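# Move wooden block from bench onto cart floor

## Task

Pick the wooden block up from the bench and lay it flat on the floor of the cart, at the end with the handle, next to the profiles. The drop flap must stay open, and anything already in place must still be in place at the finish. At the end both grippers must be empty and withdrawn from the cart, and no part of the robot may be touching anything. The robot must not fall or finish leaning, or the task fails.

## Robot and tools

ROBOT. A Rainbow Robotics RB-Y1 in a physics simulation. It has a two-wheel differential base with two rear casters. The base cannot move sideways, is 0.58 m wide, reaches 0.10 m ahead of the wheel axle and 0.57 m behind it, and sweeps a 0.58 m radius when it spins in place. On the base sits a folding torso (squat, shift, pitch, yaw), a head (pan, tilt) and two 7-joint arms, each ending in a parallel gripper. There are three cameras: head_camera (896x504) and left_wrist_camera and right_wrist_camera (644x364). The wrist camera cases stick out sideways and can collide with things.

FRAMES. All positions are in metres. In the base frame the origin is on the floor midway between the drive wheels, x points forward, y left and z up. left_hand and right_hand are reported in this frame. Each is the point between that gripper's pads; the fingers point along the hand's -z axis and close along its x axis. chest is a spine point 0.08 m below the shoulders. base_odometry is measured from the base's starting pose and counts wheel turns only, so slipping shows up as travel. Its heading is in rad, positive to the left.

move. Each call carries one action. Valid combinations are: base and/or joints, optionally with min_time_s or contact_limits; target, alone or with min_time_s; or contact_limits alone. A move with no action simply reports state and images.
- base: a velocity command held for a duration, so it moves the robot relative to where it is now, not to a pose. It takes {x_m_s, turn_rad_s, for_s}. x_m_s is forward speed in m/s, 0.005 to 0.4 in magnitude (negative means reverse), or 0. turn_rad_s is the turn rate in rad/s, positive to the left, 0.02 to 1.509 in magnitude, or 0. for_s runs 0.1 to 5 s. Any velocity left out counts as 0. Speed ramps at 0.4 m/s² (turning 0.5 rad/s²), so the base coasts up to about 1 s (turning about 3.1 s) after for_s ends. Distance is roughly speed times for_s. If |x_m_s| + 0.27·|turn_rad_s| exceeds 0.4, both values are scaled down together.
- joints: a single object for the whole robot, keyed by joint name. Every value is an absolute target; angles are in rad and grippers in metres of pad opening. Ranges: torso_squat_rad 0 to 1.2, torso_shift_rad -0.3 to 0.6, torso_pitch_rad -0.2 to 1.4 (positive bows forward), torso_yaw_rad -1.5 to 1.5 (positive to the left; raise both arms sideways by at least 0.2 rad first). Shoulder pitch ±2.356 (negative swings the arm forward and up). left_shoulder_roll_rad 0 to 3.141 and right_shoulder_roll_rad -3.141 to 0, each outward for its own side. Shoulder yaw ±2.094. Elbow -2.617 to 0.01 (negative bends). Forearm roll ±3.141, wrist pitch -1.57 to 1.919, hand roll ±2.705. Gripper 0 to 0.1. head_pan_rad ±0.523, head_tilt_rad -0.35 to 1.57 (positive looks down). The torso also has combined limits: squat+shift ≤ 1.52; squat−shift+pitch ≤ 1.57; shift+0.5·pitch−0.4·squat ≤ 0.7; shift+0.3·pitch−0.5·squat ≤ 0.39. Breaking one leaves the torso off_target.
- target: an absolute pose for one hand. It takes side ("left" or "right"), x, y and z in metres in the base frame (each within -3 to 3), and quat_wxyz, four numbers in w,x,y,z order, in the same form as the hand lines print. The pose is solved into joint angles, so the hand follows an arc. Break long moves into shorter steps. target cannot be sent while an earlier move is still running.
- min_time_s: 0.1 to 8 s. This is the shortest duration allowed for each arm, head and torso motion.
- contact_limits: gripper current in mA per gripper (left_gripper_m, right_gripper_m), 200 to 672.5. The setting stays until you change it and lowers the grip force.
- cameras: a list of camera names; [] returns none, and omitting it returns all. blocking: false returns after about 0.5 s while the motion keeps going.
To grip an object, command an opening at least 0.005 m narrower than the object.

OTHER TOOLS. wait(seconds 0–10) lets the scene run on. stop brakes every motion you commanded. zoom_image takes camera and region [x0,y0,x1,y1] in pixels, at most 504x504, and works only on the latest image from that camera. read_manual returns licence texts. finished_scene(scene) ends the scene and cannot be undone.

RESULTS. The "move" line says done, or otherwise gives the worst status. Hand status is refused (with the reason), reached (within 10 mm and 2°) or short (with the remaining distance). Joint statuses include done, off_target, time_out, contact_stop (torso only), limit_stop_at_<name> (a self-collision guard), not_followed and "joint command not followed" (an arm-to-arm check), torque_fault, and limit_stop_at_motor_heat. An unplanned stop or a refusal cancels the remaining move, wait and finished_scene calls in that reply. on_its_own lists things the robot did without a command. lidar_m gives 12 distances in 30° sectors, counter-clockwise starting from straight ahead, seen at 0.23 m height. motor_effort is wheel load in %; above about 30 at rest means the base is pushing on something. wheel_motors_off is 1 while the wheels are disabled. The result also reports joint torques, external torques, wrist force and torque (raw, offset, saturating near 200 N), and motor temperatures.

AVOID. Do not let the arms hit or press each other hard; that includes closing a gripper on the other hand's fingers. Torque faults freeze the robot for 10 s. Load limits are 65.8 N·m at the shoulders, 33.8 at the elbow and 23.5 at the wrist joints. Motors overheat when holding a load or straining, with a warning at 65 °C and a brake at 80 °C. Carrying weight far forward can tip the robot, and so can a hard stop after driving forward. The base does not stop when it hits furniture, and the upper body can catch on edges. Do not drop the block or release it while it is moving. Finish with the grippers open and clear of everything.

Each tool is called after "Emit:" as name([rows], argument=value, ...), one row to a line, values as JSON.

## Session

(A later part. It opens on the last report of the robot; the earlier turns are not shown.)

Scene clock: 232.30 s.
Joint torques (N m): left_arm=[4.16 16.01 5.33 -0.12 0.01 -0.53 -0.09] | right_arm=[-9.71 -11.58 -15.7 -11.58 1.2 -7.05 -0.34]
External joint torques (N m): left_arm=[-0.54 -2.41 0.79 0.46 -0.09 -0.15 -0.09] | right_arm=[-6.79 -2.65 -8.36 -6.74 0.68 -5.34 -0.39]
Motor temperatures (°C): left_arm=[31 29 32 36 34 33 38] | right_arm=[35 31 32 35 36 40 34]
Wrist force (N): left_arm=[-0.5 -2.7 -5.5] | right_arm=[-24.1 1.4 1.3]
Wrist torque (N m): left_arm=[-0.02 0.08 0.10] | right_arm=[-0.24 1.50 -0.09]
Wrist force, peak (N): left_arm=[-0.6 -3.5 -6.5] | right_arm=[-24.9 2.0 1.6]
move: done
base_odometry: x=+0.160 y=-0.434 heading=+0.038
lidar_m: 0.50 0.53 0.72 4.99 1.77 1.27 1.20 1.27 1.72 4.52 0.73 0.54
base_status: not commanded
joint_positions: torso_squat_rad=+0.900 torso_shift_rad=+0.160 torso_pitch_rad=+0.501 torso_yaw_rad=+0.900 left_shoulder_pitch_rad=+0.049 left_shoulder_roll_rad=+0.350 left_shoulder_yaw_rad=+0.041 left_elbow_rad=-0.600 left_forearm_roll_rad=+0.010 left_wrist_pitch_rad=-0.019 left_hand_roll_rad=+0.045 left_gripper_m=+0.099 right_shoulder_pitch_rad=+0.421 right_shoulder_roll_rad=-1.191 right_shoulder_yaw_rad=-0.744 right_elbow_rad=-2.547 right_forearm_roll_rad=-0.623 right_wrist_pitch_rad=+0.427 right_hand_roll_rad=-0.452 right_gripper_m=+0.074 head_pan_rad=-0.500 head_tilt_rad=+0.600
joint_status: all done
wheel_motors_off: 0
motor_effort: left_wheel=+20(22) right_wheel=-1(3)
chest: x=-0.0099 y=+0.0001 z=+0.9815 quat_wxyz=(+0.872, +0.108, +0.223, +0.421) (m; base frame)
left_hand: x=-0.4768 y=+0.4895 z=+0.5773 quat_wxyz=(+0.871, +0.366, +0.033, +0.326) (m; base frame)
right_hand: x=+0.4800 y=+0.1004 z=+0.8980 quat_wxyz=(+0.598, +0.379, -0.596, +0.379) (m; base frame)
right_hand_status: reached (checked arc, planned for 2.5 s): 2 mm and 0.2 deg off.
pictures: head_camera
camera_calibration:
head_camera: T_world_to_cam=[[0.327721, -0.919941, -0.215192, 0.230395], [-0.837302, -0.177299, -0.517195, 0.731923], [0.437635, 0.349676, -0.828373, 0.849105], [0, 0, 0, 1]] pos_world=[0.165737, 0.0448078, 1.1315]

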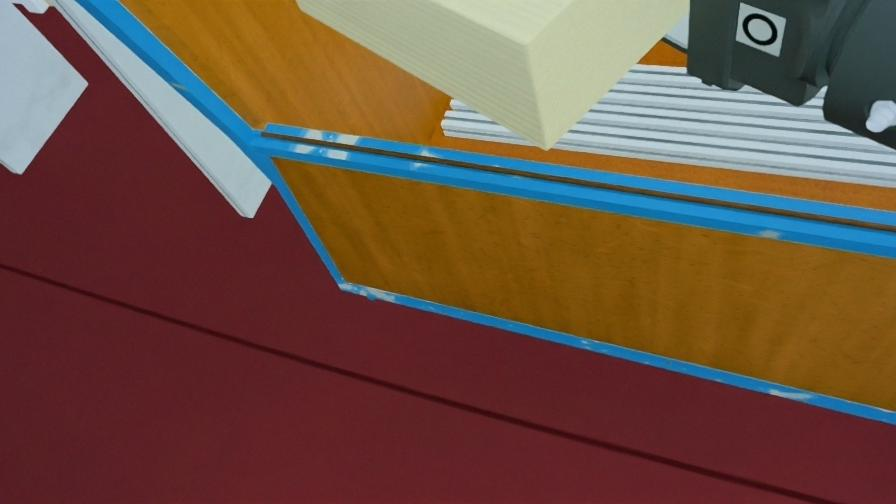

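Emit:
move(base={"x_m_s": 0.1, "for_s": 1.95}, cameras=["head_camera"])

Scene clock: 236.27 s.
Joint torques (N m): left_arm=[3.95 16.13 5.12 -0.21 0.03 -0.59 -0.04] | right_arm=[-10.11 -10.6 -14.84 -11.21 1.5 -7.35 -0.29]
External joint torques (N m): left_arm=[-0.74 -2.3 0.58 0.36 -0.07 -0.21 -0.04] | right_arm=[-7.19 -1.67 -7.5 -6.36 0.97 -5.64 -0.34]
Motor temperatures (°C): left_arm=[31 29 32 36 34 33 38] | right_arm=[35 31 32 35 36 40 34]
Wrist force (N): left_arm=[-0.1 -2.9 -5.9] | right_arm=[-24.1 0.9 0.8]
Wrist torque (N m): left_arm=[-0.06 0.16 0.12] | right_arm=[-0.14 1.57 -0.08]
Wrist force, peak (N): left_arm=[-0.7 -2.6 -6.9] | right_arm=[-25.8 0.4 1.4]
move: done
base_odometry: x=+0.356 y=-0.426 heading=+0.038
lidar_m: 0.30 0.32 0.45 4.27 2.03 1.47 1.41 1.47 2.01 4.77 0.45 0.33
base_status: done (sent for 1.97 of 1.97 s)
joint_positions: torso_squat_rad=+0.900 torso_shift_rad=+0.160 torso_pitch_rad=+0.501 torso_yaw_rad=+0.900 left_shoulder_pitch_rad=+0.049 left_shoulder_roll_rad=+0.350 left_shoulder_yaw_rad=+0.041 left_elbow_rad=-0.600 left_forearm_roll_rad=+0.010 left_wrist_pitch_rad=-0.019 left_hand_roll_rad=+0.045 left_gripper_m=+0.099 right_shoulder_pitch_rad=+0.421 right_shoulder_roll_rad=-1.191 right_shoulder_yaw_rad=-0.744 right_elbow_rad=-2.547 right_forearm_roll_rad=-0.623 right_wrist_pitch_rad=+0.427 right_hand_roll_rad=-0.452 right_gripper_m=+0.074 head_pan_rad=-0.500 head_tilt_rad=+0.600
joint_status: not commanded
wheel_motors_off: 0
motor_effort: left_wheel=-4(46) right_wheel=+4(25)
chest: x=-0.0099 y=+0.0001 z=+0.9815 quat_wxyz=(+0.872, +0.108, +0.223, +0.421) (m; base frame)
left_hand: x=-0.4768 y=+0.4895 z=+0.5773 quat_wxyz=(+0.871, +0.366, +0.033, +0.326) (m; base frame)
right_hand: x=+0.4800 y=+0.1005 z=+0.8980 quat_wxyz=(+0.598, +0.379, -0.596, +0.379) (m; base frame)
pictures: head_camera
camera_calibration:
head_camera: T_world_to_cam=[[0.327717, -0.919933, -0.215231, 0.230418], [-0.837346, -0.177309, -0.51712, 0.731795], [0.437553, 0.349692, -0.82841, 0.849077], [0, 0, 0, 1]] pos_world=[0.165737, 0.0448078, 1.1314]

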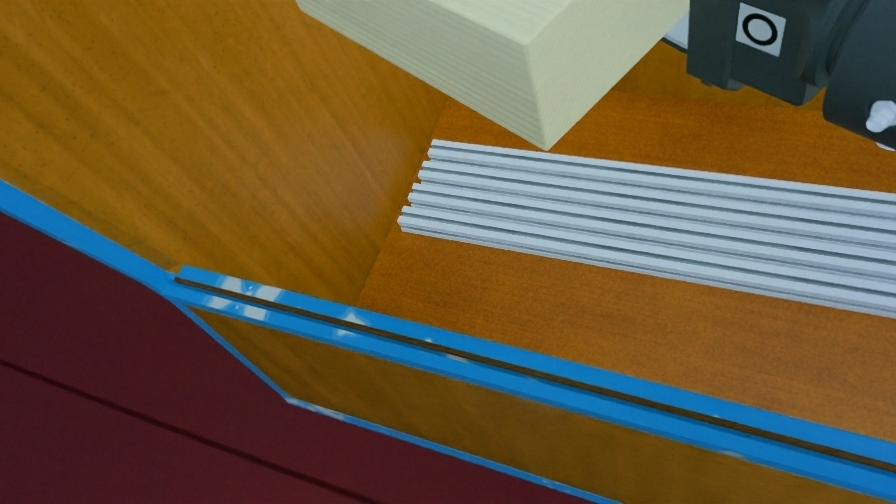

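Emit:
move(base={"x_m_s": 0.05, "for_s": 0.6}, cameras=[])

Emit:
move(joints={"torso_squat_rad": 0.95, "torso_shift_rad": 0.23, "torso_pitch_rad": 0.65}, min_time_s=2, cameras=["head_camera"])

Scene clock: 246.23 s.
Joint torques (N m): left_arm=[4.09 16.35 5.25 -0.22 0.03 -0.57 0.04] | right_arm=[-10.58 -10.16 -15.12 -10.79 1.5 -7.21 -0.25]
External joint torques (N m): left_arm=[-0.61 -2.07 0.71 0.36 -0.07 -0.19 0.04] | right_arm=[-7.67 -1.23 -7.78 -5.95 0.97 -5.5 -0.3]
Motor temperatures (°C): left_arm=[31 29 32 36 34 33 38] | right_arm=[35 31 33 34 36 39 34]
Wrist force (N): left_arm=[-0.4 -2.7 -6.8] | right_arm=[-24.4 2.3 1.0]
Wrist torque (N m): left_arm=[-0.07 0.10 0.06] | right_arm=[-0.17 1.43 -0.10]
Wrist force, peak (N): left_arm=[-0.4 -2.7 -6.8] | right_arm=[-26.1 0.2 -0.1]
move: done
base_odometry: x=+0.386 y=-0.425 heading=+0.038
lidar_m: 0.27 0.30 0.41 4.12 2.09 1.51 1.43 1.51 2.04 4.65 0.42 0.29
base_status: done (sent for 0.6 of 0.6 s)
joint_positions: torso_squat_rad=+0.900 torso_shift_rad=+0.160 torso_pitch_rad=+0.501 torso_yaw_rad=+0.900 left_shoulder_pitch_rad=+0.049 left_shoulder_roll_rad=+0.350 left_shoulder_yaw_rad=+0.041 left_elbow_rad=-0.600 left_forearm_roll_rad=+0.010 left_wrist_pitch_rad=-0.019 left_hand_roll_rad=+0.045 left_gripper_m=+0.099 right_shoulder_pitch_rad=+0.421 right_shoulder_roll_rad=-1.191 right_shoulder_yaw_rad=-0.744 right_elbow_rad=-2.547 right_forearm_roll_rad=-0.623 right_wrist_pitch_rad=+0.427 right_hand_roll_rad=-0.452 right_gripper_m=+0.074 head_pan_rad=-0.500 head_tilt_rad=+0.600
joint_status: not commanded
wheel_motors_off: 0
motor_effort: left_wheel=-4(19) right_wheel=+1(28)
chest: x=-0.0099 y=+0.0001 z=+0.9815 quat_wxyz=(+0.872, +0.108, +0.223, +0.421) (m; base frame)
left_hand: x=-0.4768 y=+0.4895 z=+0.5773 quat_wxyz=(+0.871, +0.366, +0.033, +0.326) (m; base frame)
right_hand: x=+0.4800 y=+0.1005 z=+0.8980 quat_wxyz=(+0.598, +0.379, -0.596, +0.379) (m; base frame)
pictures: none
No camera images: "cameras" was empty.

Scene clock: 248.53 s.
Joint torques (N m): left_arm=[6.6 17.59 5.59 1.03 0.03 -0.32 -0.05] | right_arm=[-10.08 -9.11 -14.44 -13.09 1.38 -7.55 -0.31]
External joint torques (N m): left_arm=[-0.86 -2.57 0.58 0.36 -0.08 -0.19 -0.06] | right_arm=[-7.77 -1.39 -7.65 -7.01 0.93 -5.75 -0.36]
Motor temperatures (°C): left_arm=[31 29 32 36 34 33 38] | right_arm=[35 31 33 34 36 39 34]
Wrist force (N): left_arm=[0.7 -3.1 -5.8] | right_arm=[-24.0 -1.5 -0.5]
Wrist torque (N m): left_arm=[-0.03 0.19 0.05] | right_arm=[-0.46 1.51 -0.10]
Wrist force, peak (N): left_arm=[-0.2 -2.3 -7.0] | right_arm=[-25.3 -1.8 -0.3]
move: done
base_odometry: x=+0.386 y=-0.425 heading=+0.038
lidar_m: 0.27 0.29 0.41 4.10 2.09 1.49 1.44 1.51 2.05 4.64 0.40 0.30
base_status: not commanded
joint_positions: torso_squat_rad=+0.950 torso_shift_rad=+0.230 torso_pitch_rad=+0.651 torso_yaw_rad=+0.900 left_shoulder_pitch_rad=+0.049 left_shoulder_roll_rad=+0.350 left_shoulder_yaw_rad=+0.041 left_elbow_rad=-0.600 left_forearm_roll_rad=+0.010 left_wrist_pitch_rad=-0.019 left_hand_roll_rad=+0.045 left_gripper_m=+0.099 right_shoulder_pitch_rad=+0.421 right_shoulder_roll_rad=-1.191 right_shoulder_yaw_rad=-0.744 right_elbow_rad=-2.546 right_forearm_roll_rad=-0.623 right_wrist_pitch_rad=+0.427 right_hand_roll_rad=-0.452 right_gripper_m=+0.074 head_pan_rad=-0.500 head_tilt_rad=+0.600
joint_status: all done
wheel_motors_off: 0
motor_effort: left_wheel=-4(4) right_wheel=+3(5)
chest: x=+0.0525 y=+0.0001 z=+0.9231 quat_wxyz=(+0.853, +0.139, +0.288, +0.412) (m; base frame)
left_hand: x=-0.4696 y=+0.4895 z=+0.5932 quat_wxyz=(+0.866, +0.389, +0.098, +0.298) (m; base frame)
right_hand: x=+0.5245 y=+0.1004 z=+0.7673 quat_wxyz=(+0.641, +0.406, -0.549, +0.350) (m; base frame)
pictures: head_camera
camera_calibration:
head_camera: T_world_to_cam=[[0.291886, -0.919946, -0.26173, 0.242234], [-0.905176, -0.177298, -0.386293, 0.636639], [0.308964, 0.349665, -0.884463, 0.831965], [0, 0, 0, 1]] pos_world=[0.248518, 0.0448079, 1.04517]

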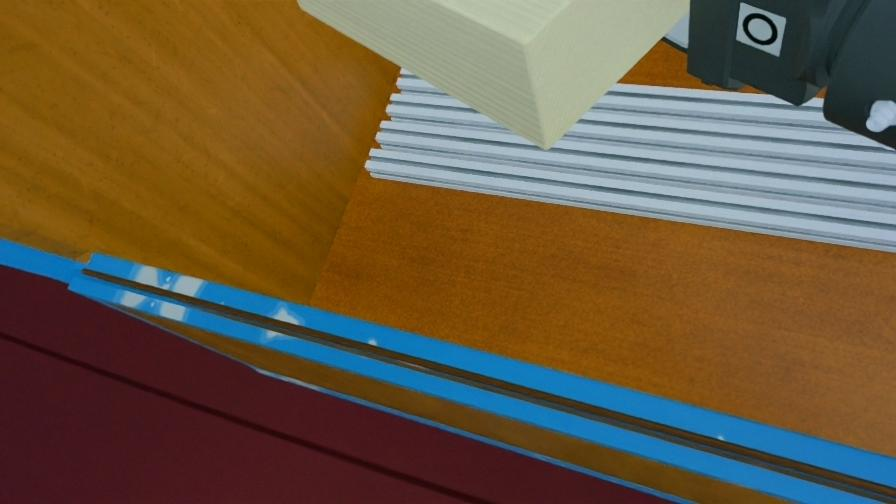

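Emit:
move(target={"side": "right", "x": 0.448, "y": 0.15, "z": 0.80, "quat_wxyz": [0.6124, 0.3536, -0.3536, 0.6124]}, min_time_s=4, cameras=["head_camera"])

Scene clock: 255.67 s.
Joint torques (N m): left_arm=[6.92 17.57 5.7 1.02 0.14 -0.45 -0.12] | right_arm=[-13.83 -9.55 -17.15 0.7 1.1 -6.68 0.23]
External joint torques (N m): left_arm=[-0.55 -2.59 0.7 0.34 0.04 -0.31 -0.13] | right_arm=[-6.3 -1.5 -8.71 0.68 0.6 -5.06 0.19]
Motor temperatures (°C): left_arm=[31 29 32 36 34 33 38] | right_arm=[35 31 33 34 36 39 34]
Wrist force (N): left_arm=[0.8 -3.2 -5.9] | right_arm=[-20.8 0.8 -10.7]
Wrist torque (N m): left_arm=[0.03 0.19 0.03] | right_arm=[-0.14 1.31 -0.09]
Wrist force, peak (N): left_arm=[0.4 -3.7 -6.6] | right_arm=[-24.7 -1.9 -1.2]
move: done
base_odometry: x=+0.386 y=-0.425 heading=+0.038
lidar_m: 0.28 0.29 0.41 4.12 2.08 1.50 1.44 1.50 2.05 4.65 0.41 0.29
base_status: not commanded
joint_positions: torso_squat_rad=+0.950 torso_shift_rad=+0.230 torso_pitch_rad=+0.651 torso_yaw_rad=+0.900 left_shoulder_pitch_rad=+0.049 left_shoulder_roll_rad=+0.350 left_shoulder_yaw_rad=+0.041 left_elbow_rad=-0.600 left_forearm_roll_rad=+0.010 left_wrist_pitch_rad=-0.019 left_hand_roll_rad=+0.045 left_gripper_m=+0.099 right_shoulder_pitch_rad=+0.571 right_shoulder_roll_rad=-1.822 right_shoulder_yaw_rad=-1.240 right_elbow_rad=-2.493 right_forearm_roll_rad=-1.428 right_wrist_pitch_rad=+0.884 right_hand_roll_rad=-0.230 right_gripper_m=+0.074 head_pan_rad=-0.500 head_tilt_rad=+0.600
joint_status: all done
wheel_motors_off: 0
motor_effort: left_wheel=-3(4) right_wheel=+5(5)
chest: x=+0.0525 y=+0.0001 z=+0.9231 quat_wxyz=(+0.853, +0.139, +0.288, +0.412) (m; base frame)
left_hand: x=-0.4696 y=+0.4895 z=+0.5932 quat_wxyz=(+0.866, +0.389, +0.098, +0.298) (m; base frame)
right_hand: x=+0.4475 y=+0.1497 z=+0.7986 quat_wxyz=(+0.614, +0.353, -0.352, +0.612) (m; base frame)
right_hand_status: reached (checked arc, planned for 4.0 s): 2 mm and 0.2 deg off.
pictures: head_camera
camera_calibration:
head_camera: T_world_to_cam=[[0.291886, -0.919946, -0.26173, 0.242234], [-0.905176, -0.177298, -0.386293, 0.636639], [0.308964, 0.349665, -0.884463, 0.831965], [0, 0, 0, 1]] pos_world=[0.248518, 0.0448079, 1.04517]

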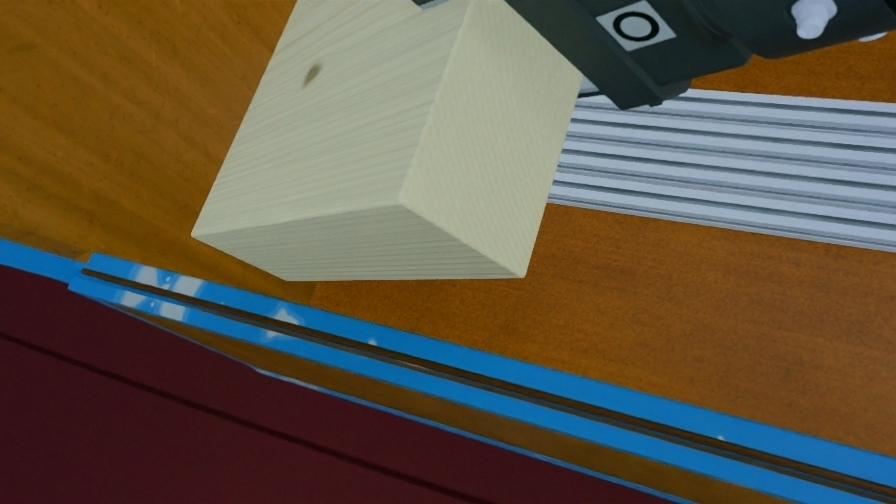

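Emit:
move(joints={"torso_squat_rad": 1.0, "torso_shift_rad": 0.3, "torso_pitch_rad": 0.8}, min_time_s=2, cameras=["head_camera"])

Emit:
move(target={"side": "right", "x": 0.448, "y": 0.18, "z": 0.68, "quat_wxyz": [0.6533, 0.2706, -0.2706, 0.6533]}, min_time_s=3, cameras=["head_camera", "right_wrist_camera"])

Scene clock: 259.43 s.
Joint torques (N m): left_arm=[9.08 18.63 5.97 2.42 0.12 -0.14 -0.04] | right_arm=[-13.7 -9.23 -16.48 -2.22 0.75 -7.01 0.28]
External joint torques (N m): left_arm=[-0.99 -2.82 0.61 0.51 0 -0.26 -0.05] | right_arm=[-6.35 -1.52 -8.25 -0.81 0.46 -5.34 0.23]
Motor temperatures (°C): left_arm=[31 29 32 36 34 33 38] | right_arm=[35 31 33 34 36 39 34]
Wrist force (N): left_arm=[1.5 -3.8 -5.6] | right_arm=[-21.0 -2.5 -10.7]
Wrist torque (N m): left_arm=[0.01 0.24 0.03] | right_arm=[-0.44 1.28 -0.09]
Wrist force, peak (N): left_arm=[0.1 -3.5 -6.4] | right_arm=[-21.0 -2.6 -11.0]
move: done
base_odometry: x=+0.386 y=-0.425 heading=+0.038
lidar_m: 0.27 0.30 0.41 4.10 2.08 1.50 1.44 1.52 2.05 4.64 0.42 0.29
base_status: not commanded
joint_positions: torso_squat_rad=+1.000 torso_shift_rad=+0.300 torso_pitch_rad=+0.801 torso_yaw_rad=+0.900 left_shoulder_pitch_rad=+0.049 left_shoulder_roll_rad=+0.350 left_shoulder_yaw_rad=+0.041 left_elbow_rad=-0.600 left_forearm_roll_rad=+0.010 left_wrist_pitch_rad=-0.019 left_hand_roll_rad=+0.045 left_gripper_m=+0.099 right_shoulder_pitch_rad=+0.571 right_shoulder_roll_rad=-1.822 right_shoulder_yaw_rad=-1.240 right_elbow_rad=-2.493 right_forearm_roll_rad=-1.428 right_wrist_pitch_rad=+0.884 right_hand_roll_rad=-0.230 right_gripper_m=+0.074 head_pan_rad=-0.500 head_tilt_rad=+0.600
joint_status: all done
wheel_motors_off: 0
motor_effort: left_wheel=-3(4) right_wheel=+3(5)
chest: x=+0.1060 y=+0.0001 z=+0.8572 quat_wxyz=(+0.829, +0.169, +0.351, +0.401) (m; base frame)
left_hand: x=-0.4594 y=+0.4895 z=+0.6090 quat_wxyz=(+0.856, +0.410, +0.162, +0.268) (m; base frame)
right_hand: x=+0.4782 y=+0.1496 z=+0.6751 quat_wxyz=(+0.638, +0.398, -0.305, +0.584) (m; base frame)
pictures: head_camera
camera_calibration:
head_camera: T_world_to_cam=[[0.249468, -0.919947, -0.302429, 0.24874], [-0.952733, -0.177242, -0.246748, 0.545141], [0.173392, 0.34969, -0.92068, 0.802542], [0, 0, 0, 1]] pos_world=[0.318167, 0.044808, 0.948623]

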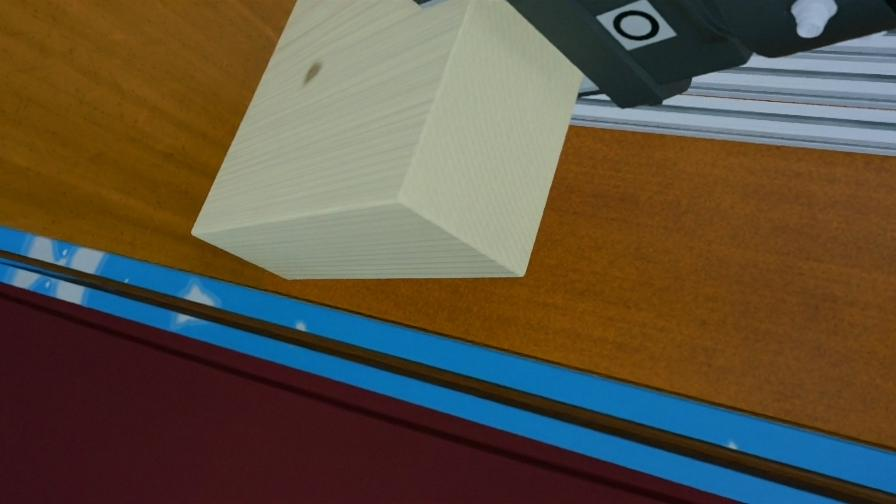

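Scene clock: 262.77 s.
Joint torques (N m): left_arm=[8.77 18.93 5.88 2.28 0.04 -0.13 0.03] | right_arm=[-20.85 -9.68 -17.34 2.26 3.26 -4.61 -0.14]
External joint torques (N m): left_arm=[-1.3 -2.52 0.52 0.37 -0.07 -0.25 0.02] | right_arm=[-9.65 -1.99 -8.78 1.26 2.38 -3.47 -0.17]
Motor temperatures (°C): left_arm=[31 29 32 36 34 33 38] | right_arm=[35 31 33 33 36 39 34]
Wrist force (N): left_arm=[0.6 -3.7 -5.0] | right_arm=[-16.9 1.2 -15.6]
Wrist torque (N m): left_arm=[0.01 0.11 0.04] | right_arm=[-0.12 1.11 -0.15]
Wrist force, peak (N): left_arm=[1.2 -4.3 -6.0] | right_arm=[-20.7 -2.3 -11.1]
move: done
base_odometry: x=+0.386 y=-0.425 heading=+0.038
lidar_m: 0.28 0.29 0.41 4.12 2.09 1.51 1.43 1.51 2.05 4.63 0.40 0.29
base_status: not commanded
joint_positions: torso_squat_rad=+1.000 torso_shift_rad=+0.300 torso_pitch_rad=+0.801 torso_yaw_rad=+0.900 left_shoulder_pitch_rad=+0.049 left_shoulder_roll_rad=+0.350 left_shoulder_yaw_rad=+0.041 left_elbow_rad=-0.600 left_forearm_roll_rad=+0.010 left_wrist_pitch_rad=-0.019 left_hand_roll_rad=+0.045 left_gripper_m=+0.099 right_shoulder_pitch_rad=+0.541 right_shoulder_roll_rad=-2.259 right_shoulder_yaw_rad=-1.270 right_elbow_rad=-2.484 right_forearm_roll_rad=-1.334 right_wrist_pitch_rad=+1.171 right_hand_roll_rad=-0.583 right_gripper_m=+0.074 head_pan_rad=-0.500 head_tilt_rad=+0.600
joint_status: all done
wheel_motors_off: 0
motor_effort: left_wheel=-2(4) right_wheel=+4(6)
chest: x=+0.1060 y=+0.0001 z=+0.8572 quat_wxyz=(+0.829, +0.169, +0.351, +0.401) (m; base frame)
left_hand: x=-0.4594 y=+0.4895 z=+0.6090 quat_wxyz=(+0.856, +0.410, +0.162, +0.268) (m; base frame)
right_hand: x=+0.4475 y=+0.1794 z=+0.6783 quat_wxyz=(+0.654, +0.270, -0.268, +0.654) (m; base frame)
right_hand_status: reached (checked arc, planned for 3.0 s): 2 mm and 0.3 deg off.
pictures: head_camera, right_wrist_camera
camera_calibration:
head_camera: T_world_to_cam=[[0.249463, -0.919956, -0.302406, 0.24872], [-0.952717, -0.177207, -0.246835, 0.545217], [0.173489, 0.349684, -0.920664, 0.802496], [0, 0, 0, 1]] pos_world=[0.318167, 0.0448081, 0.948623]
right_wrist_camera: T_world_to_cam=[[0.0279208, -0.690869, -0.72244, 0.600234], [-0.860209, -0.384742, 0.334684, 0.254092], [-0.509176, 0.612105, -0.605035, 0.600607], [0, 0, 0, 1]] pos_world=[0.507628, 0.144809, 0.711981]

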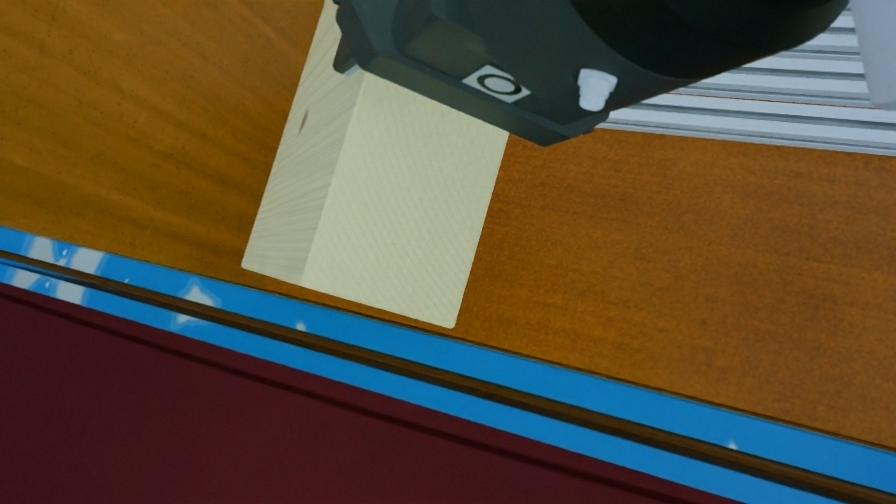

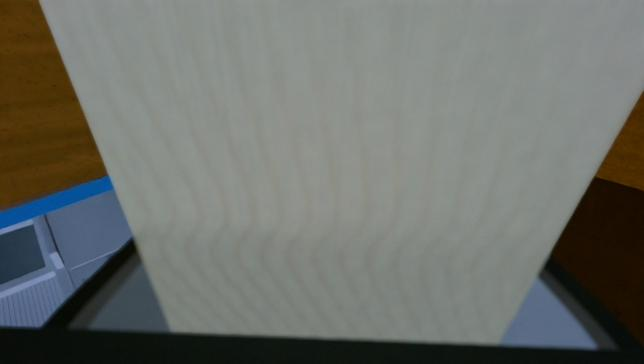

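Emit:
move(target={"side": "right", "x": 0.458, "y": 0.22, "z": 0.60, "quat_wxyz": [0.6409, 0.2988, -0.2988, 0.6409]}, min_time_s=2.5, cameras=["head_camera"])

Emit:
move(target={"side": "right", "x": 0.458, "y": 0.28, "z": 0.51, "quat_wxyz": [0.6272, 0.3265, -0.3265, 0.6272]}, min_time_s=2.5, cameras=["head_camera"])

Scene clock: 274.23 s.
Joint torques (N m): left_arm=[9.13 18.63 6.19 2.34 -0.01 -0.15 0.02] | right_arm=[-19.45 -5.49 -15.61 -3.71 3.35 -5.19 -0.27]
External joint torques (N m): left_arm=[-0.94 -2.82 0.84 0.43 -0.12 -0.27 0] | right_arm=[-7.06 0.59 -6.16 -1.69 2.49 -4 -0.3]
Motor temperatures (°C): left_arm=[31 29 32 36 34 33 38] | right_arm=[35 31 33 33 36 39 34]
Wrist force (N): left_arm=[1.1 -4.3 -5.1] | right_arm=[-18.1 1.9 -14.2]
Wrist torque (N m): left_arm=[0.10 0.17 0.06] | right_arm=[-0.14 1.21 -0.17]
Wrist force, peak (N): left_arm=[1.6 -4.3 -5.8] | right_arm=[-18.9 1.5 -14.6]
move: done
base_odometry: x=+0.386 y=-0.425 heading=+0.038
lidar_m: 0.27 0.29 0.39 4.12 2.09 1.50 1.45 1.51 2.03 4.64 0.41 0.29
base_status: not commanded
joint_positions: torso_squat_rad=+1.000 torso_shift_rad=+0.300 torso_pitch_rad=+0.801 torso_yaw_rad=+0.900 left_shoulder_pitch_rad=+0.049 left_shoulder_roll_rad=+0.350 left_shoulder_yaw_rad=+0.041 left_elbow_rad=-0.600 left_forearm_roll_rad=+0.010 left_wrist_pitch_rad=-0.019 left_hand_roll_rad=+0.045 left_gripper_m=+0.099 right_shoulder_pitch_rad=+0.796 right_shoulder_roll_rad=-2.244 right_shoulder_yaw_rad=-1.113 right_elbow_rad=-2.388 right_forearm_roll_rad=-0.912 right_wrist_pitch_rad=+0.891 right_hand_roll_rad=-0.626 right_gripper_m=+0.074 head_pan_rad=-0.500 head_tilt_rad=+0.600
joint_status: all done
wheel_motors_off: 0
motor_effort: left_wheel=-3(4) right_wheel=+4(5)
chest: x=+0.1060 y=+0.0001 z=+0.8572 quat_wxyz=(+0.829, +0.169, +0.351, +0.401) (m; base frame)
left_hand: x=-0.4594 y=+0.4895 z=+0.6090 quat_wxyz=(+0.856, +0.410, +0.162, +0.268) (m; base frame)
right_hand: x=+0.4574 y=+0.2191 z=+0.5988 quat_wxyz=(+0.641, +0.299, -0.296, +0.642) (m; base frame)
right_hand_status: reached (checked arc, planned for 2.5 s): 2 mm and 0.3 deg off.
pictures: head_camera
camera_calibration:
head_camera: T_world_to_cam=[[0.249463, -0.919956, -0.302406, 0.24872], [-0.952717, -0.177207, -0.246835, 0.545217], [0.173489, 0.349684, -0.920664, 0.802496], [0, 0, 0, 1]] pos_world=[0.318167, 0.0448081, 0.948623]

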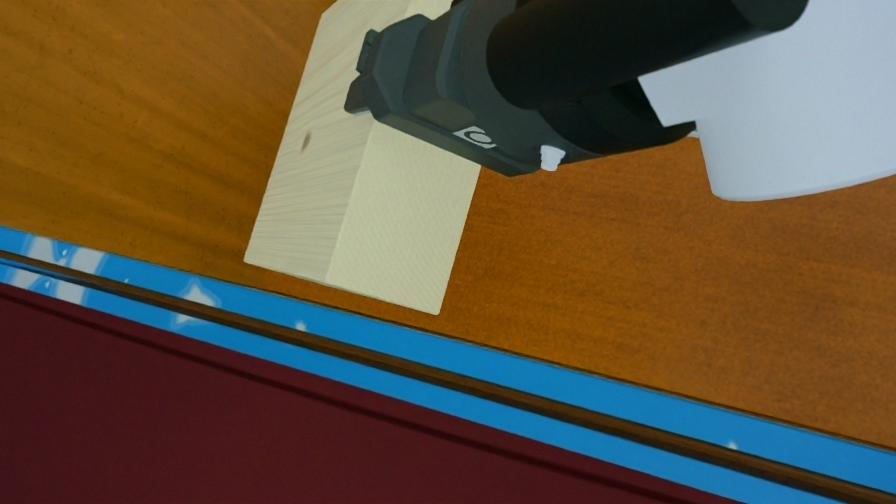

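Scene clock: 277.07 s.
Joint torques (N m): left_arm=[8.79 18.92 6.21 2.34 0.02 -0.07 0.05] | right_arm=[-23.15 -7.85 -16.82 -7 3.49 -4.05 -0.2]
External joint torques (N m): left_arm=[-1.28 -2.53 0.86 0.43 -0.09 -0.19 0.03] | right_arm=[-8.05 -3.53 -6.84 -3.34 2.63 -3.08 -0.24]
Motor temperatures (°C): left_arm=[31 29 32 36 34 33 38] | right_arm=[35 31 33 32 36 39 34]
Wrist force (N): left_arm=[1.5 -3.6 -5.7] | right_arm=[-19.8 1.4 -12.2]
Wrist torque (N m): left_arm=[0.05 0.23 0.06] | right_arm=[-0.11 1.24 -0.16]
Wrist force, peak (N): left_arm=[1.5 -3.8 -5.8] | right_arm=[-20.1 1.5 -13.2]
move: done
base_odometry: x=+0.386 y=-0.425 heading=+0.038
lidar_m: 0.28 0.29 0.40 4.10 2.09 1.50 1.43 1.51 2.03 4.65 0.41 0.29
base_status: not commanded
joint_positions: torso_squat_rad=+1.000 torso_shift_rad=+0.300 torso_pitch_rad=+0.801 torso_yaw_rad=+0.900 left_shoulder_pitch_rad=+0.049 left_shoulder_roll_rad=+0.350 left_shoulder_yaw_rad=+0.041 left_elbow_rad=-0.600 left_forearm_roll_rad=+0.010 left_wrist_pitch_rad=-0.019 left_hand_roll_rad=+0.045 left_gripper_m=+0.099 right_shoulder_pitch_rad=+1.125 right_shoulder_roll_rad=-2.421 right_shoulder_yaw_rad=-1.066 right_elbow_rad=-2.083 right_forearm_roll_rad=-0.416 right_wrist_pitch_rad=+0.606 right_hand_roll_rad=-0.910 right_gripper_m=+0.074 head_pan_rad=-0.500 head_tilt_rad=+0.600
joint_status: all done
wheel_motors_off: 0
motor_effort: left_wheel=-3(4) right_wheel=+4(5)
chest: x=+0.1060 y=+0.0001 z=+0.8572 quat_wxyz=(+0.829, +0.169, +0.351, +0.401) (m; base frame)
left_hand: x=-0.4594 y=+0.4895 z=+0.6090 quat_wxyz=(+0.856, +0.410, +0.162, +0.268) (m; base frame)
right_hand: x=+0.4580 y=+0.2790 z=+0.5082 quat_wxyz=(+0.628, +0.326, -0.324, +0.628) (m; base frame)
right_hand_status: reached (checked arc, planned for 2.5 s): 2 mm and 0.3 deg off.
pictures: head_camera
camera_calibration:
head_camera: T_world_to_cam=[[0.249444, -0.919998, -0.302292, 0.24862], [-0.952724, -0.177224, -0.246798, 0.545185], [0.17348, 0.349563, -0.920712, 0.802549], [0, 0, 0, 1]] pos_world=[0.318167, 0.0448083, 0.948623]

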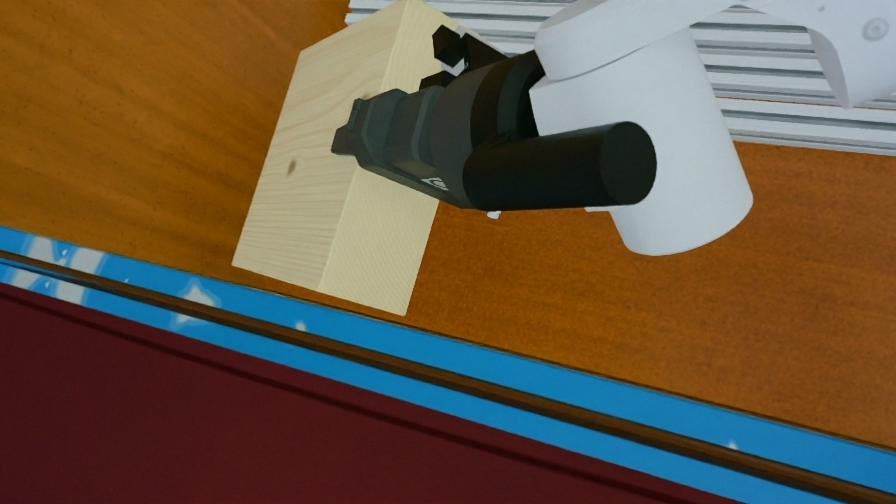

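Emit:
move(target={"side": "right", "x": 0.458, "y": 0.30, "z": 0.465, "quat_wxyz": [0.6272, 0.3265, -0.3265, 0.6272]}, min_time_s=2, cameras=["head_camera"])

Emit:
move(target={"side": "right", "x": 0.458, "y": 0.303, "z": 0.450, "quat_wxyz": [0.6272, 0.3265, -0.3265, 0.6272]}, min_time_s=1.5, cameras=[])

Emit:
move(target={"side": "right", "x": 0.458, "y": 0.303, "z": 0.440, "quat_wxyz": [0.6272, 0.3265, -0.3265, 0.6272]}, min_time_s=1.5, cameras=[])

Scene clock: 282.53 s.
Joint torques (N m): left_arm=[8.87 18.78 5.94 2.25 0.09 -0.06 -0.04] | right_arm=[-24.23 -7.83 -19.62 -7.39 3.13 -3.4 -0.19]
External joint torques (N m): left_arm=[-1.21 -2.67 0.59 0.33 -0.03 -0.18 -0.06] | right_arm=[-8.12 -3.94 -9.76 -3.57 2.33 -2.57 -0.23]
Motor temperatures (°C): left_arm=[31 29 32 36 34 33 38] | right_arm=[35 31 33 32 36 38 34]
Wrist force (N): left_arm=[1.4 -3.9 -5.0] | right_arm=[-19.5 1.3 -12.5]
Wrist torque (N m): left_arm=[0.04 0.25 0.05] | right_arm=[-0.13 1.25 -0.18]
Wrist force, peak (N): left_arm=[1.8 -4.4 -5.7] | right_arm=[-20.5 3.6 -12.7]
move: done
base_odometry: x=+0.386 y=-0.425 heading=+0.038
lidar_m: 0.28 0.29 0.41 4.11 2.10 1.50 1.43 1.50 2.05 4.65 0.40 0.29
base_status: not commanded
joint_positions: torso_squat_rad=+1.000 torso_shift_rad=+0.300 torso_pitch_rad=+0.801 torso_yaw_rad=+0.900 left_shoulder_pitch_rad=+0.049 left_shoulder_roll_rad=+0.350 left_shoulder_yaw_rad=+0.041 left_elbow_rad=-0.600 left_forearm_roll_rad=+0.010 left_wrist_pitch_rad=-0.019 left_hand_roll_rad=+0.045 left_gripper_m=+0.099 right_shoulder_pitch_rad=+1.255 right_shoulder_roll_rad=-2.511 right_shoulder_yaw_rad=-1.076 right_elbow_rad=-1.910 right_forearm_roll_rad=-0.272 right_wrist_pitch_rad=+0.520 right_hand_roll_rad=-1.015 right_gripper_m=+0.074 head_pan_rad=-0.500 head_tilt_rad=+0.600
joint_status: all done
wheel_motors_off: 0
motor_effort: left_wheel=-3(4) right_wheel=+3(6)
chest: x=+0.1060 y=+0.0001 z=+0.8572 quat_wxyz=(+0.829, +0.169, +0.351, +0.401) (m; base frame)
left_hand: x=-0.4594 y=+0.4895 z=+0.6089 quat_wxyz=(+0.856, +0.410, +0.162, +0.268) (m; base frame)
right_hand: x=+0.4576 y=+0.2979 z=+0.4630 quat_wxyz=(+0.629, +0.325, -0.323, +0.629) (m; base frame)
right_hand_status: reached (checked arc, planned for 2.0 s): 3 mm and 0.5 deg off.
pictures: head_camera
camera_calibration:
head_camera: T_world_to_cam=[[0.249531, -0.919982, -0.302271, 0.248571], [-0.952701, -0.177308, -0.246827, 0.545209], [0.173481, 0.349565, -0.920711, 0.802548], [0, 0, 0, 1]] pos_world=[0.318167, 0.044808, 0.948623]

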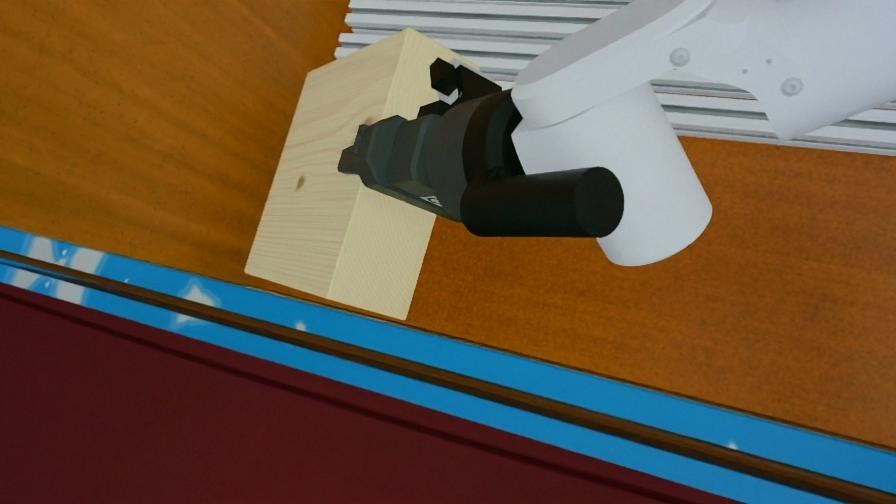

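Scene clock: 284.37 s.
Joint torques (N m): left_arm=[8.97 18.83 5.98 2.33 0.04 -0.09 -0.05] | right_arm=[-24.45 -7.79 -19.4 -7.35 3.22 -3.25 -0.22]
External joint torques (N m): left_arm=[-1.1 -2.62 0.62 0.42 -0.07 -0.21 -0.06] | right_arm=[-8.19 -4.14 -9.65 -3.43 2.45 -2.47 -0.26]
Motor temperatures (°C): left_arm=[31 29 32 36 34 33 38] | right_arm=[35 31 33 32 36 38 34]
Wrist force (N): left_arm=[1.2 -4.2 -5.8] | right_arm=[-20.0 0.9 -12.0]
Wrist torque (N m): left_arm=[0.06 0.21 0.07] | right_arm=[-0.09 1.21 -0.16]
Wrist force, peak (N): left_arm=[1.2 -4.2 -5.8] | right_arm=[-20.0 1.3 -12.5]
move: done
base_odometry: x=+0.386 y=-0.425 heading=+0.038
lidar_m: 0.27 0.29 0.41 4.11 2.09 1.49 1.44 1.51 2.04 4.65 0.41 0.29
base_status: not commanded
joint_positions: torso_squat_rad=+1.000 torso_shift_rad=+0.300 torso_pitch_rad=+0.801 torso_yaw_rad=+0.900 left_shoulder_pitch_rad=+0.049 left_shoulder_roll_rad=+0.350 left_shoulder_yaw_rad=+0.041 left_elbow_rad=-0.600 left_forearm_roll_rad=+0.010 left_wrist_pitch_rad=-0.019 left_hand_roll_rad=+0.045 left_gripper_m=+0.099 right_shoulder_pitch_rad=+1.308 right_shoulder_roll_rad=-2.530 right_shoulder_yaw_rad=-1.093 right_elbow_rad=-1.854 right_forearm_roll_rad=-0.214 right_wrist_pitch_rad=+0.492 right_hand_roll_rad=-1.051 right_gripper_m=+0.074 head_pan_rad=-0.500 head_tilt_rad=+0.600
joint_status: all done
wheel_motors_off: 0
motor_effort: left_wheel=-3(4) right_wheel=+3(5)
chest: x=+0.1060 y=+0.0001 z=+0.8572 quat_wxyz=(+0.829, +0.169, +0.351, +0.401) (m; base frame)
left_hand: x=-0.4594 y=+0.4895 z=+0.6089 quat_wxyz=(+0.856, +0.410, +0.162, +0.268) (m; base frame)
right_hand: x=+0.4579 y=+0.3015 z=+0.4477 quat_wxyz=(+0.629, +0.325, -0.325, +0.628) (m; base frame)
right_hand_status: reached (checked arc, planned for 1.5 s): 3 mm and 0.3 deg off.
pictures: none
No camera images: "cameras" was empty.

Scene clock: 286.20 s.
Joint torques (N m): left_arm=[8.66 18.64 6.12 2.27 0.13 -0.01 -0.01] | right_arm=[-16.95 -7.34 -12.7 -4.62 2.3 -1.22 0.53]
External joint torques (N m): left_arm=[-1.4 -2.81 0.76 0.37 0.02 -0.13 -0.02] | right_arm=[-0.68 -3.84 -3.04 -0.63 1.55 -0.46 0.49]
Motor temperatures (°C): left_arm=[31 29 32 36 34 33 38] | right_arm=[35 31 33 32 36 38 34]
Wrist force (N): left_arm=[1.3 -3.4 -5.0] | right_arm=[-9.4 -1.9 2.4]
Wrist torque (N m): left_arm=[-0.04 0.18 0.09] | right_arm=[0.68 -0.35 -1.04]
Wrist force, peak (N): left_arm=[1.0 -3.9 -6.0] | right_arm=[-20.4 1.3 -12.2]
move: done
base_odometry: x=+0.386 y=-0.425 heading=+0.038
lidar_m: 0.27 0.29 0.42 4.12 2.10 1.51 1.44 1.49 2.05 4.65 0.41 0.29
base_status: not commanded
joint_positions: torso_squat_rad=+1.000 torso_shift_rad=+0.300 torso_pitch_rad=+0.801 torso_yaw_rad=+0.900 left_shoulder_pitch_rad=+0.049 left_shoulder_roll_rad=+0.350 left_shoulder_yaw_rad=+0.041 left_elbow_rad=-0.600 left_forearm_roll_rad=+0.010 left_wrist_pitch_rad=-0.019 left_hand_roll_rad=+0.045 left_gripper_m=+0.099 right_shoulder_pitch_rad=+1.337 right_shoulder_roll_rad=-2.535 right_shoulder_yaw_rad=-1.103 right_elbow_rad=-1.827 right_forearm_roll_rad=-0.182 right_wrist_pitch_rad=+0.474 right_hand_roll_rad=-1.068 right_gripper_m=+0.074 head_pan_rad=-0.500 head_tilt_rad=+0.600
joint_status: all done
wheel_motors_off: 0
motor_effort: left_wheel=-3(5) right_wheel=+2(5)
chest: x=+0.1059 y=+0.0001 z=+0.8573 quat_wxyz=(+0.829, +0.169, +0.351, +0.401) (m; base frame)
left_hand: x=-0.4594 y=+0.4895 z=+0.6089 quat_wxyz=(+0.856, +0.410, +0.162, +0.268) (m; base frame)
right_hand: x=+0.4582 y=+0.3020 z=+0.4397 quat_wxyz=(+0.628, +0.325, -0.325, +0.628) (m; base frame)
right_hand_status: reached (checked arc, planned for 1.5 s): 1 mm and 0.2 deg off.
pictures: none
No camera images: "cameras" was empty.

Emit:
move(target={"side": "right", "x": 0.458, "y": 0.290, "z": 0.429, "quat_wxyz": [0.6124, 0.3536, -0.3536, 0.6124]}, min_time_s=2, cameras=[])

Emit:
move(target={"side": "right", "x": 0.458, "y": 0.279, "z": 0.415, "quat_wxyz": [0.5964, 0.3799, -0.3799, 0.5964]}, min_time_s=2, cameras=["head_camera", "right_wrist_camera"])

Scene clock: 295.27 s.
Joint torques (N m): left_arm=[8.83 18.76 6.17 2.44 -0.04 -0.05 0] | right_arm=[-19.75 -1.02 -15.18 -7.03 2.35 -1.47 0.47]
External joint torques (N m): left_arm=[-1.24 -2.69 0.82 0.53 -0.15 -0.17 -0.01] | right_arm=[-4.77 0.79 -6.04 -2.25 1.67 -0.84 0.42]
Motor temperatures (°C): left_arm=[31 29 32 36 34 33 38] | right_arm=[35 31 33 32 36 38 34]
Wrist force (N): left_arm=[1.1 -3.9 -5.1] | right_arm=[-14.7 0.9 -9.4]
Wrist torque (N m): left_arm=[0.01 0.21 0.03] | right_arm=[0.14 0.02 -0.81]
Wrist force, peak (N): left_arm=[1.0 -4.3 -6.1] | right_arm=[-19.9 0.8 -12.1]
move: done
base_odometry: x=+0.386 y=-0.425 heading=+0.038
lidar_m: 0.28 0.29 0.41 4.12 2.10 1.49 1.44 1.52 2.05 4.65 0.42 0.29
base_status: not commanded
joint_positions: torso_squat_rad=+1.000 torso_shift_rad=+0.300 torso_pitch_rad=+0.800 torso_yaw_rad=+0.900 left_shoulder_pitch_rad=+0.049 left_shoulder_roll_rad=+0.350 left_shoulder_yaw_rad=+0.041 left_elbow_rad=-0.600 left_forearm_roll_rad=+0.010 left_wrist_pitch_rad=-0.019 left_hand_roll_rad=+0.045 left_gripper_m=+0.099 right_shoulder_pitch_rad=+1.503 right_shoulder_roll_rad=-2.459 right_shoulder_yaw_rad=-1.226 right_elbow_rad=-1.815 right_forearm_roll_rad=+0.063 right_wrist_pitch_rad=+0.390 right_hand_roll_rad=-1.180 right_gripper_m=+0.074 head_pan_rad=-0.500 head_tilt_rad=+0.600
joint_status: all done
wheel_motors_off: 0
motor_effort: left_wheel=-3(4) right_wheel=+1(5)
chest: x=+0.1059 y=+0.0001 z=+0.8573 quat_wxyz=(+0.829, +0.169, +0.351, +0.401) (m; base frame)
left_hand: x=-0.4595 y=+0.4895 z=+0.6089 quat_wxyz=(+0.856, +0.410, +0.162, +0.268) (m; base frame)
right_hand: x=+0.4580 y=+0.2889 z=+0.4278 quat_wxyz=(+0.614, +0.351, -0.349, +0.615) (m; base frame)
right_hand_status: reached (checked arc, planned for 2.0 s): 2 mm and 0.7 deg off.
pictures: none
No camera images: "cameras" was empty.

Scene clock: 297.60 s.
Joint torques (N m): left_arm=[8.82 18.82 5.83 2.32 -0.03 -0.1 -0.01] | right_arm=[-20.09 -0.27 -16.61 -10.52 2.31 -1.03 0.04]
External joint torques (N m): left_arm=[-1.25 -2.62 0.48 0.41 -0.15 -0.23 -0.02] | right_arm=[-6.55 -1.04 -8.19 -4.85 1.77 -0.67 0]
Motor temperatures (°C): left_arm=[31 29 32 36 34 33 38] | right_arm=[35 31 33 32 36 38 34]
Wrist force (N): left_arm=[1.4 -3.1 -5.1] | right_arm=[-19.3 1.3 -7.8]
Wrist torque (N m): left_arm=[-0.02 0.18 0.06] | right_arm=[0.18 0.78 -0.46]
Wrist force, peak (N): left_arm=[1.7 -3.8 -6.0] | right_arm=[-21.2 1.2 -10.1]
move: done
base_odometry: x=+0.386 y=-0.425 heading=+0.038
lidar_m: 0.27 0.29 0.39 4.12 2.09 1.50 1.44 1.51 2.03 4.65 0.41 0.29
base_status: not commanded
joint_positions: torso_squat_rad=+1.000 torso_shift_rad=+0.300 torso_pitch_rad=+0.801 torso_yaw_rad=+0.900 left_shoulder_pitch_rad=+0.049 left_shoulder_roll_rad=+0.350 left_shoulder_yaw_rad=+0.041 left_elbow_rad=-0.600 left_forearm_roll_rad=+0.010 left_wrist_pitch_rad=-0.019 left_hand_roll_rad=+0.045 left_gripper_m=+0.099 right_shoulder_pitch_rad=+1.783 right_shoulder_roll_rad=-2.411 right_shoulder_yaw_rad=-1.477 right_elbow_rad=-1.761 right_forearm_roll_rad=+0.403 right_wrist_pitch_rad=+0.290 right_hand_roll_rad=-1.362 right_gripper_m=+0.074 head_pan_rad=-0.500 head_tilt_rad=+0.600
joint_status: all done
wheel_motors_off: 0
motor_effort: left_wheel=-4(5) right_wheel=+2(6)
chest: x=+0.1060 y=+0.0001 z=+0.8573 quat_wxyz=(+0.829, +0.169, +0.351, +0.401) (m; base frame)
left_hand: x=-0.4595 y=+0.4895 z=+0.6089 quat_wxyz=(+0.856, +0.410, +0.162, +0.268) (m; base frame)
right_hand: x=+0.4577 y=+0.2777 z=+0.4130 quat_wxyz=(+0.598, +0.377, -0.376, +0.598) (m; base frame)
right_hand_status: reached (checked arc, planned for 2.0 s): 2 mm and 0.6 deg off.
pictures: head_camera, right_wrist_camera
camera_calibration:
head_camera: T_world_to_cam=[[0.249518, -0.919953, -0.302369, 0.248722], [-0.952685, -0.177231, -0.246943, 0.545239], [0.173587, 0.349679, -0.920648, 0.802558], [0, 0, 0, 1]] pos_world=[0.318067, 0.044808, 0.948722]
right_wrist_camera: T_world_to_cam=[[0.0284472, -0.40773, -0.912659, 0.475881], [-0.860682, -0.474314, 0.185073, 0.476317], [-0.508347, 0.780245, -0.364419, 0.238643], [0, 0, 0, 1]] pos_world=[0.517734, 0.233756, 0.43313]

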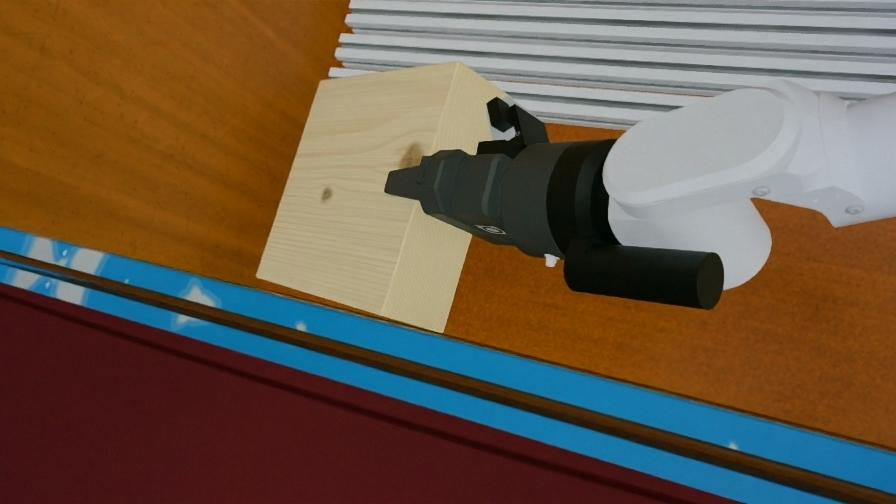

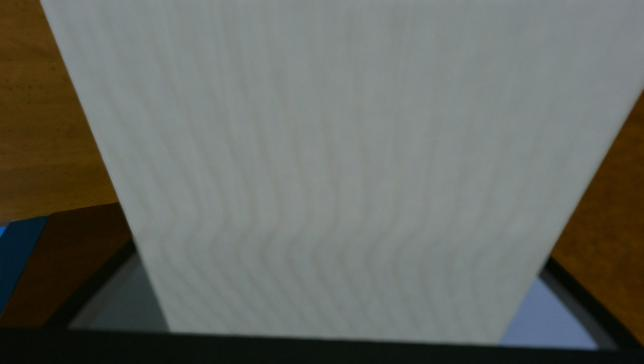

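Emit:
move(target={"side": "right", "x": 0.458, "y": 0.267, "z": 0.395, "quat_wxyz": [0.5721, 0.4156, -0.4156, 0.5721]}, min_time_s=2.5, cameras=["head_camera"])

Emit:
move(target={"side": "right", "x": 0.458, "y": 0.2595, "z": 0.379, "quat_wxyz": [0.5534, 0.4402, -0.4402, 0.5534]}, min_time_s=2.5, cameras=["head_camera"])

Scene clock: 305.07 s.
Joint torques (N m): left_arm=[8.81 18.9 6.38 2.39 -0.05 -0.08 -0.01] | right_arm=[-18.03 0.44 -13.39 -14.83 0.94 0.56 -0.07]
External joint torques (N m): left_arm=[-1.27 -2.54 1.02 0.48 -0.16 -0.2 -0.02] | right_arm=[-6.75 -3.91 -6.47 -7.7 0.81 0.3 -0.12]
Motor temperatures (°C): left_arm=[31 29 32 36 34 33 38] | right_arm=[35 31 33 32 36 38 34]
Wrist force (N): left_arm=[2.3 -4.0 -5.2] | right_arm=[-20.9 1.0 -5.8]
Wrist torque (N m): left_arm=[0.04 0.34 0.09] | right_arm=[-0.24 0.96 -0.34]
Wrist force, peak (N): left_arm=[1.8 -3.9 -5.9] | right_arm=[-27.4 -14.9 -4.1]
move: done
base_odometry: x=+0.386 y=-0.425 heading=+0.037
lidar_m: 0.27 0.29 0.41 4.12 2.08 1.50 1.44 1.51 2.04 4.66 0.42 0.29
base_status: not commanded
joint_positions: torso_squat_rad=+1.000 torso_shift_rad=+0.300 torso_pitch_rad=+0.801 torso_yaw_rad=+0.900 left_shoulder_pitch_rad=+0.049 left_shoulder_roll_rad=+0.350 left_shoulder_yaw_rad=+0.041 left_elbow_rad=-0.600 left_forearm_roll_rad=+0.010 left_wrist_pitch_rad=-0.019 left_hand_roll_rad=+0.045 left_gripper_m=+0.099 right_shoulder_pitch_rad=+2.332 right_shoulder_roll_rad=-2.468 right_shoulder_yaw_rad=-2.092 right_elbow_rad=-1.640 right_forearm_roll_rad=+1.032 right_wrist_pitch_rad=+0.082 right_hand_roll_rad=-1.716 right_gripper_m=+0.074 head_pan_rad=-0.500 head_tilt_rad=+0.600
joint_status: all done
wheel_motors_off: 0
motor_effort: left_wheel=-6(10) right_wheel=+3(4)
chest: x=+0.1060 y=+0.0001 z=+0.8573 quat_wxyz=(+0.829, +0.169, +0.351, +0.400) (m; base frame)
left_hand: x=-0.4594 y=+0.4895 z=+0.6089 quat_wxyz=(+0.856, +0.410, +0.162, +0.268) (m; base frame)
right_hand: x=+0.4577 y=+0.2658 z=+0.3932 quat_wxyz=(+0.577, +0.409, -0.411, +0.576) (m; base frame)
right_hand_status: reached (checked arc, planned for 2.5 s): 2 mm and 1.2 deg off.
pictures: head_camera
camera_calibration:
head_camera: T_world_to_cam=[[0.249469, -0.920002, -0.302262, 0.248639], [-0.952699, -0.177219, -0.246896, 0.545198], [0.173578, 0.349558, -0.920696, 0.802612], [0, 0, 0, 1]] pos_world=[0.318067, 0.0448083, 0.948723]

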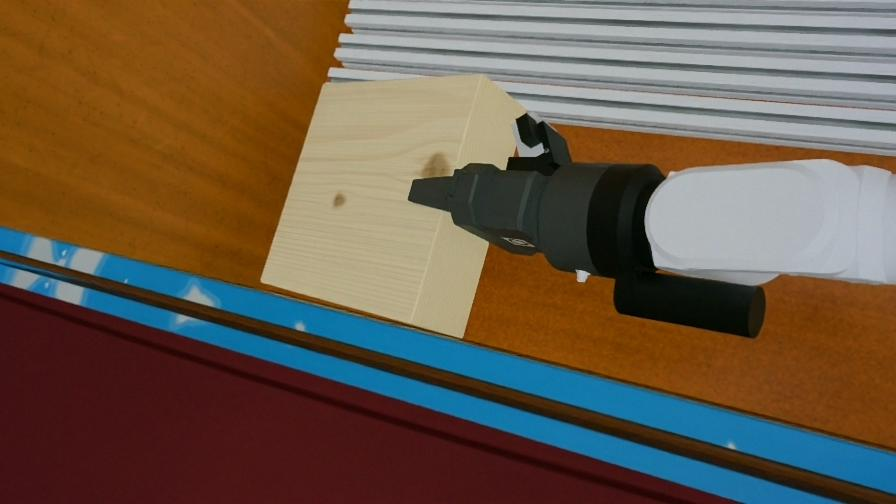

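Scene clock: 307.90 s.
Joint torques (N m): left_arm=[8.79 18.8 5.99 2.29 0.08 -0.15 0.02] | right_arm=[-19.26 -3.65 -8.98 -17.31 1.56 6.48 -0.43]
External joint torques (N m): left_arm=[-1.29 -2.65 0.64 0.38 -0.04 -0.27 0.01] | right_arm=[-7.93 -7.48 -2.32 -11.15 1.43 4.81 -0.47]
Motor temperatures (°C): left_arm=[31 29 32 36 34 33 38] | right_arm=[35 31 33 32 36 38 34]
Wrist force (N): left_arm=[1.5 -4.0 -5.0] | right_arm=[-24.2 -4.6 -4.7]
Wrist torque (N m): left_arm=[0.05 0.22 0.06] | right_arm=[-1.24 1.72 0.25]
Wrist force, peak (N): left_arm=[0.7 -4.8 -5.6] | right_arm=[-20.5 -15.1 -6.0]
move: done
base_odometry: x=+0.386 y=-0.425 heading=+0.038
lidar_m: 0.27 0.28 0.41 4.11 2.09 1.50 1.43 1.50 2.06 4.64 0.41 0.30
base_status: not commanded
joint_positions: torso_squat_rad=+1.000 torso_shift_rad=+0.300 torso_pitch_rad=+0.801 torso_yaw_rad=+0.900 left_shoulder_pitch_rad=+0.049 left_shoulder_roll_rad=+0.350 left_shoulder_yaw_rad=+0.041 left_elbow_rad=-0.600 left_forearm_roll_rad=+0.010 left_wrist_pitch_rad=-0.019 left_hand_roll_rad=+0.045 left_gripper_m=+0.099 right_shoulder_pitch_rad=+2.202 right_shoulder_roll_rad=-2.466 right_shoulder_yaw_rad=-1.819 right_elbow_rad=-1.501 right_forearm_roll_rad=+1.955 right_wrist_pitch_rad=+0.327 right_hand_roll_rad=-2.705 right_gripper_m=+0.074 head_pan_rad=-0.500 head_tilt_rad=+0.600
joint_status: all done
wheel_motors_off: 0
motor_effort: left_wheel=-5(7) right_wheel=+2(5)
chest: x=+0.1060 y=+0.0001 z=+0.8573 quat_wxyz=(+0.829, +0.169, +0.351, +0.401) (m; base frame)
left_hand: x=-0.4594 y=+0.4895 z=+0.6089 quat_wxyz=(+0.856, +0.410, +0.162, +0.268) (m; base frame)
right_hand: x=+0.4587 y=+0.2576 z=+0.3769 quat_wxyz=(+0.559, +0.432, -0.440, +0.555) (m; base frame)
right_hand_status: reached (checked arc, planned for 2.5 s): 3 mm and 1.2 deg off.
pictures: head_camera
camera_calibration:
head_camera: T_world_to_cam=[[0.249498, -0.919994, -0.302261, 0.248628], [-0.952671, -0.177204, -0.247014, 0.545301], [0.17369, 0.349585, -0.920664, 0.802545], [0, 0, 0, 1]] pos_world=[0.318067, 0.0448083, 0.948722]

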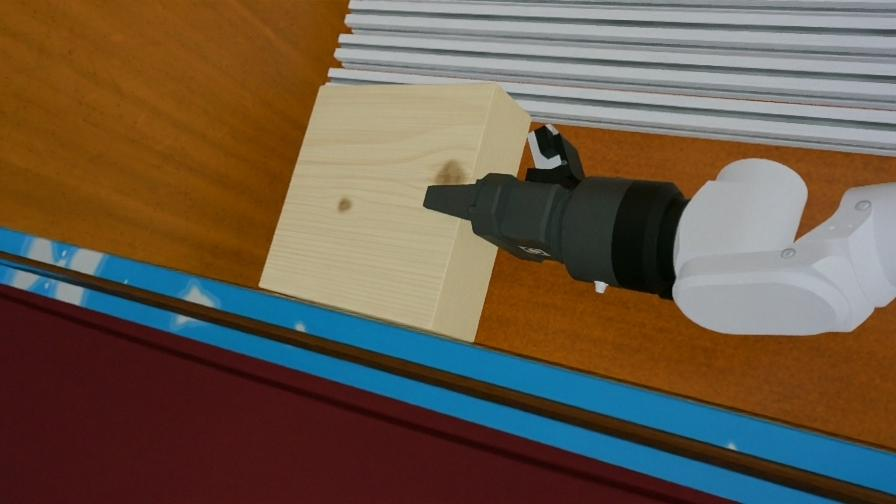

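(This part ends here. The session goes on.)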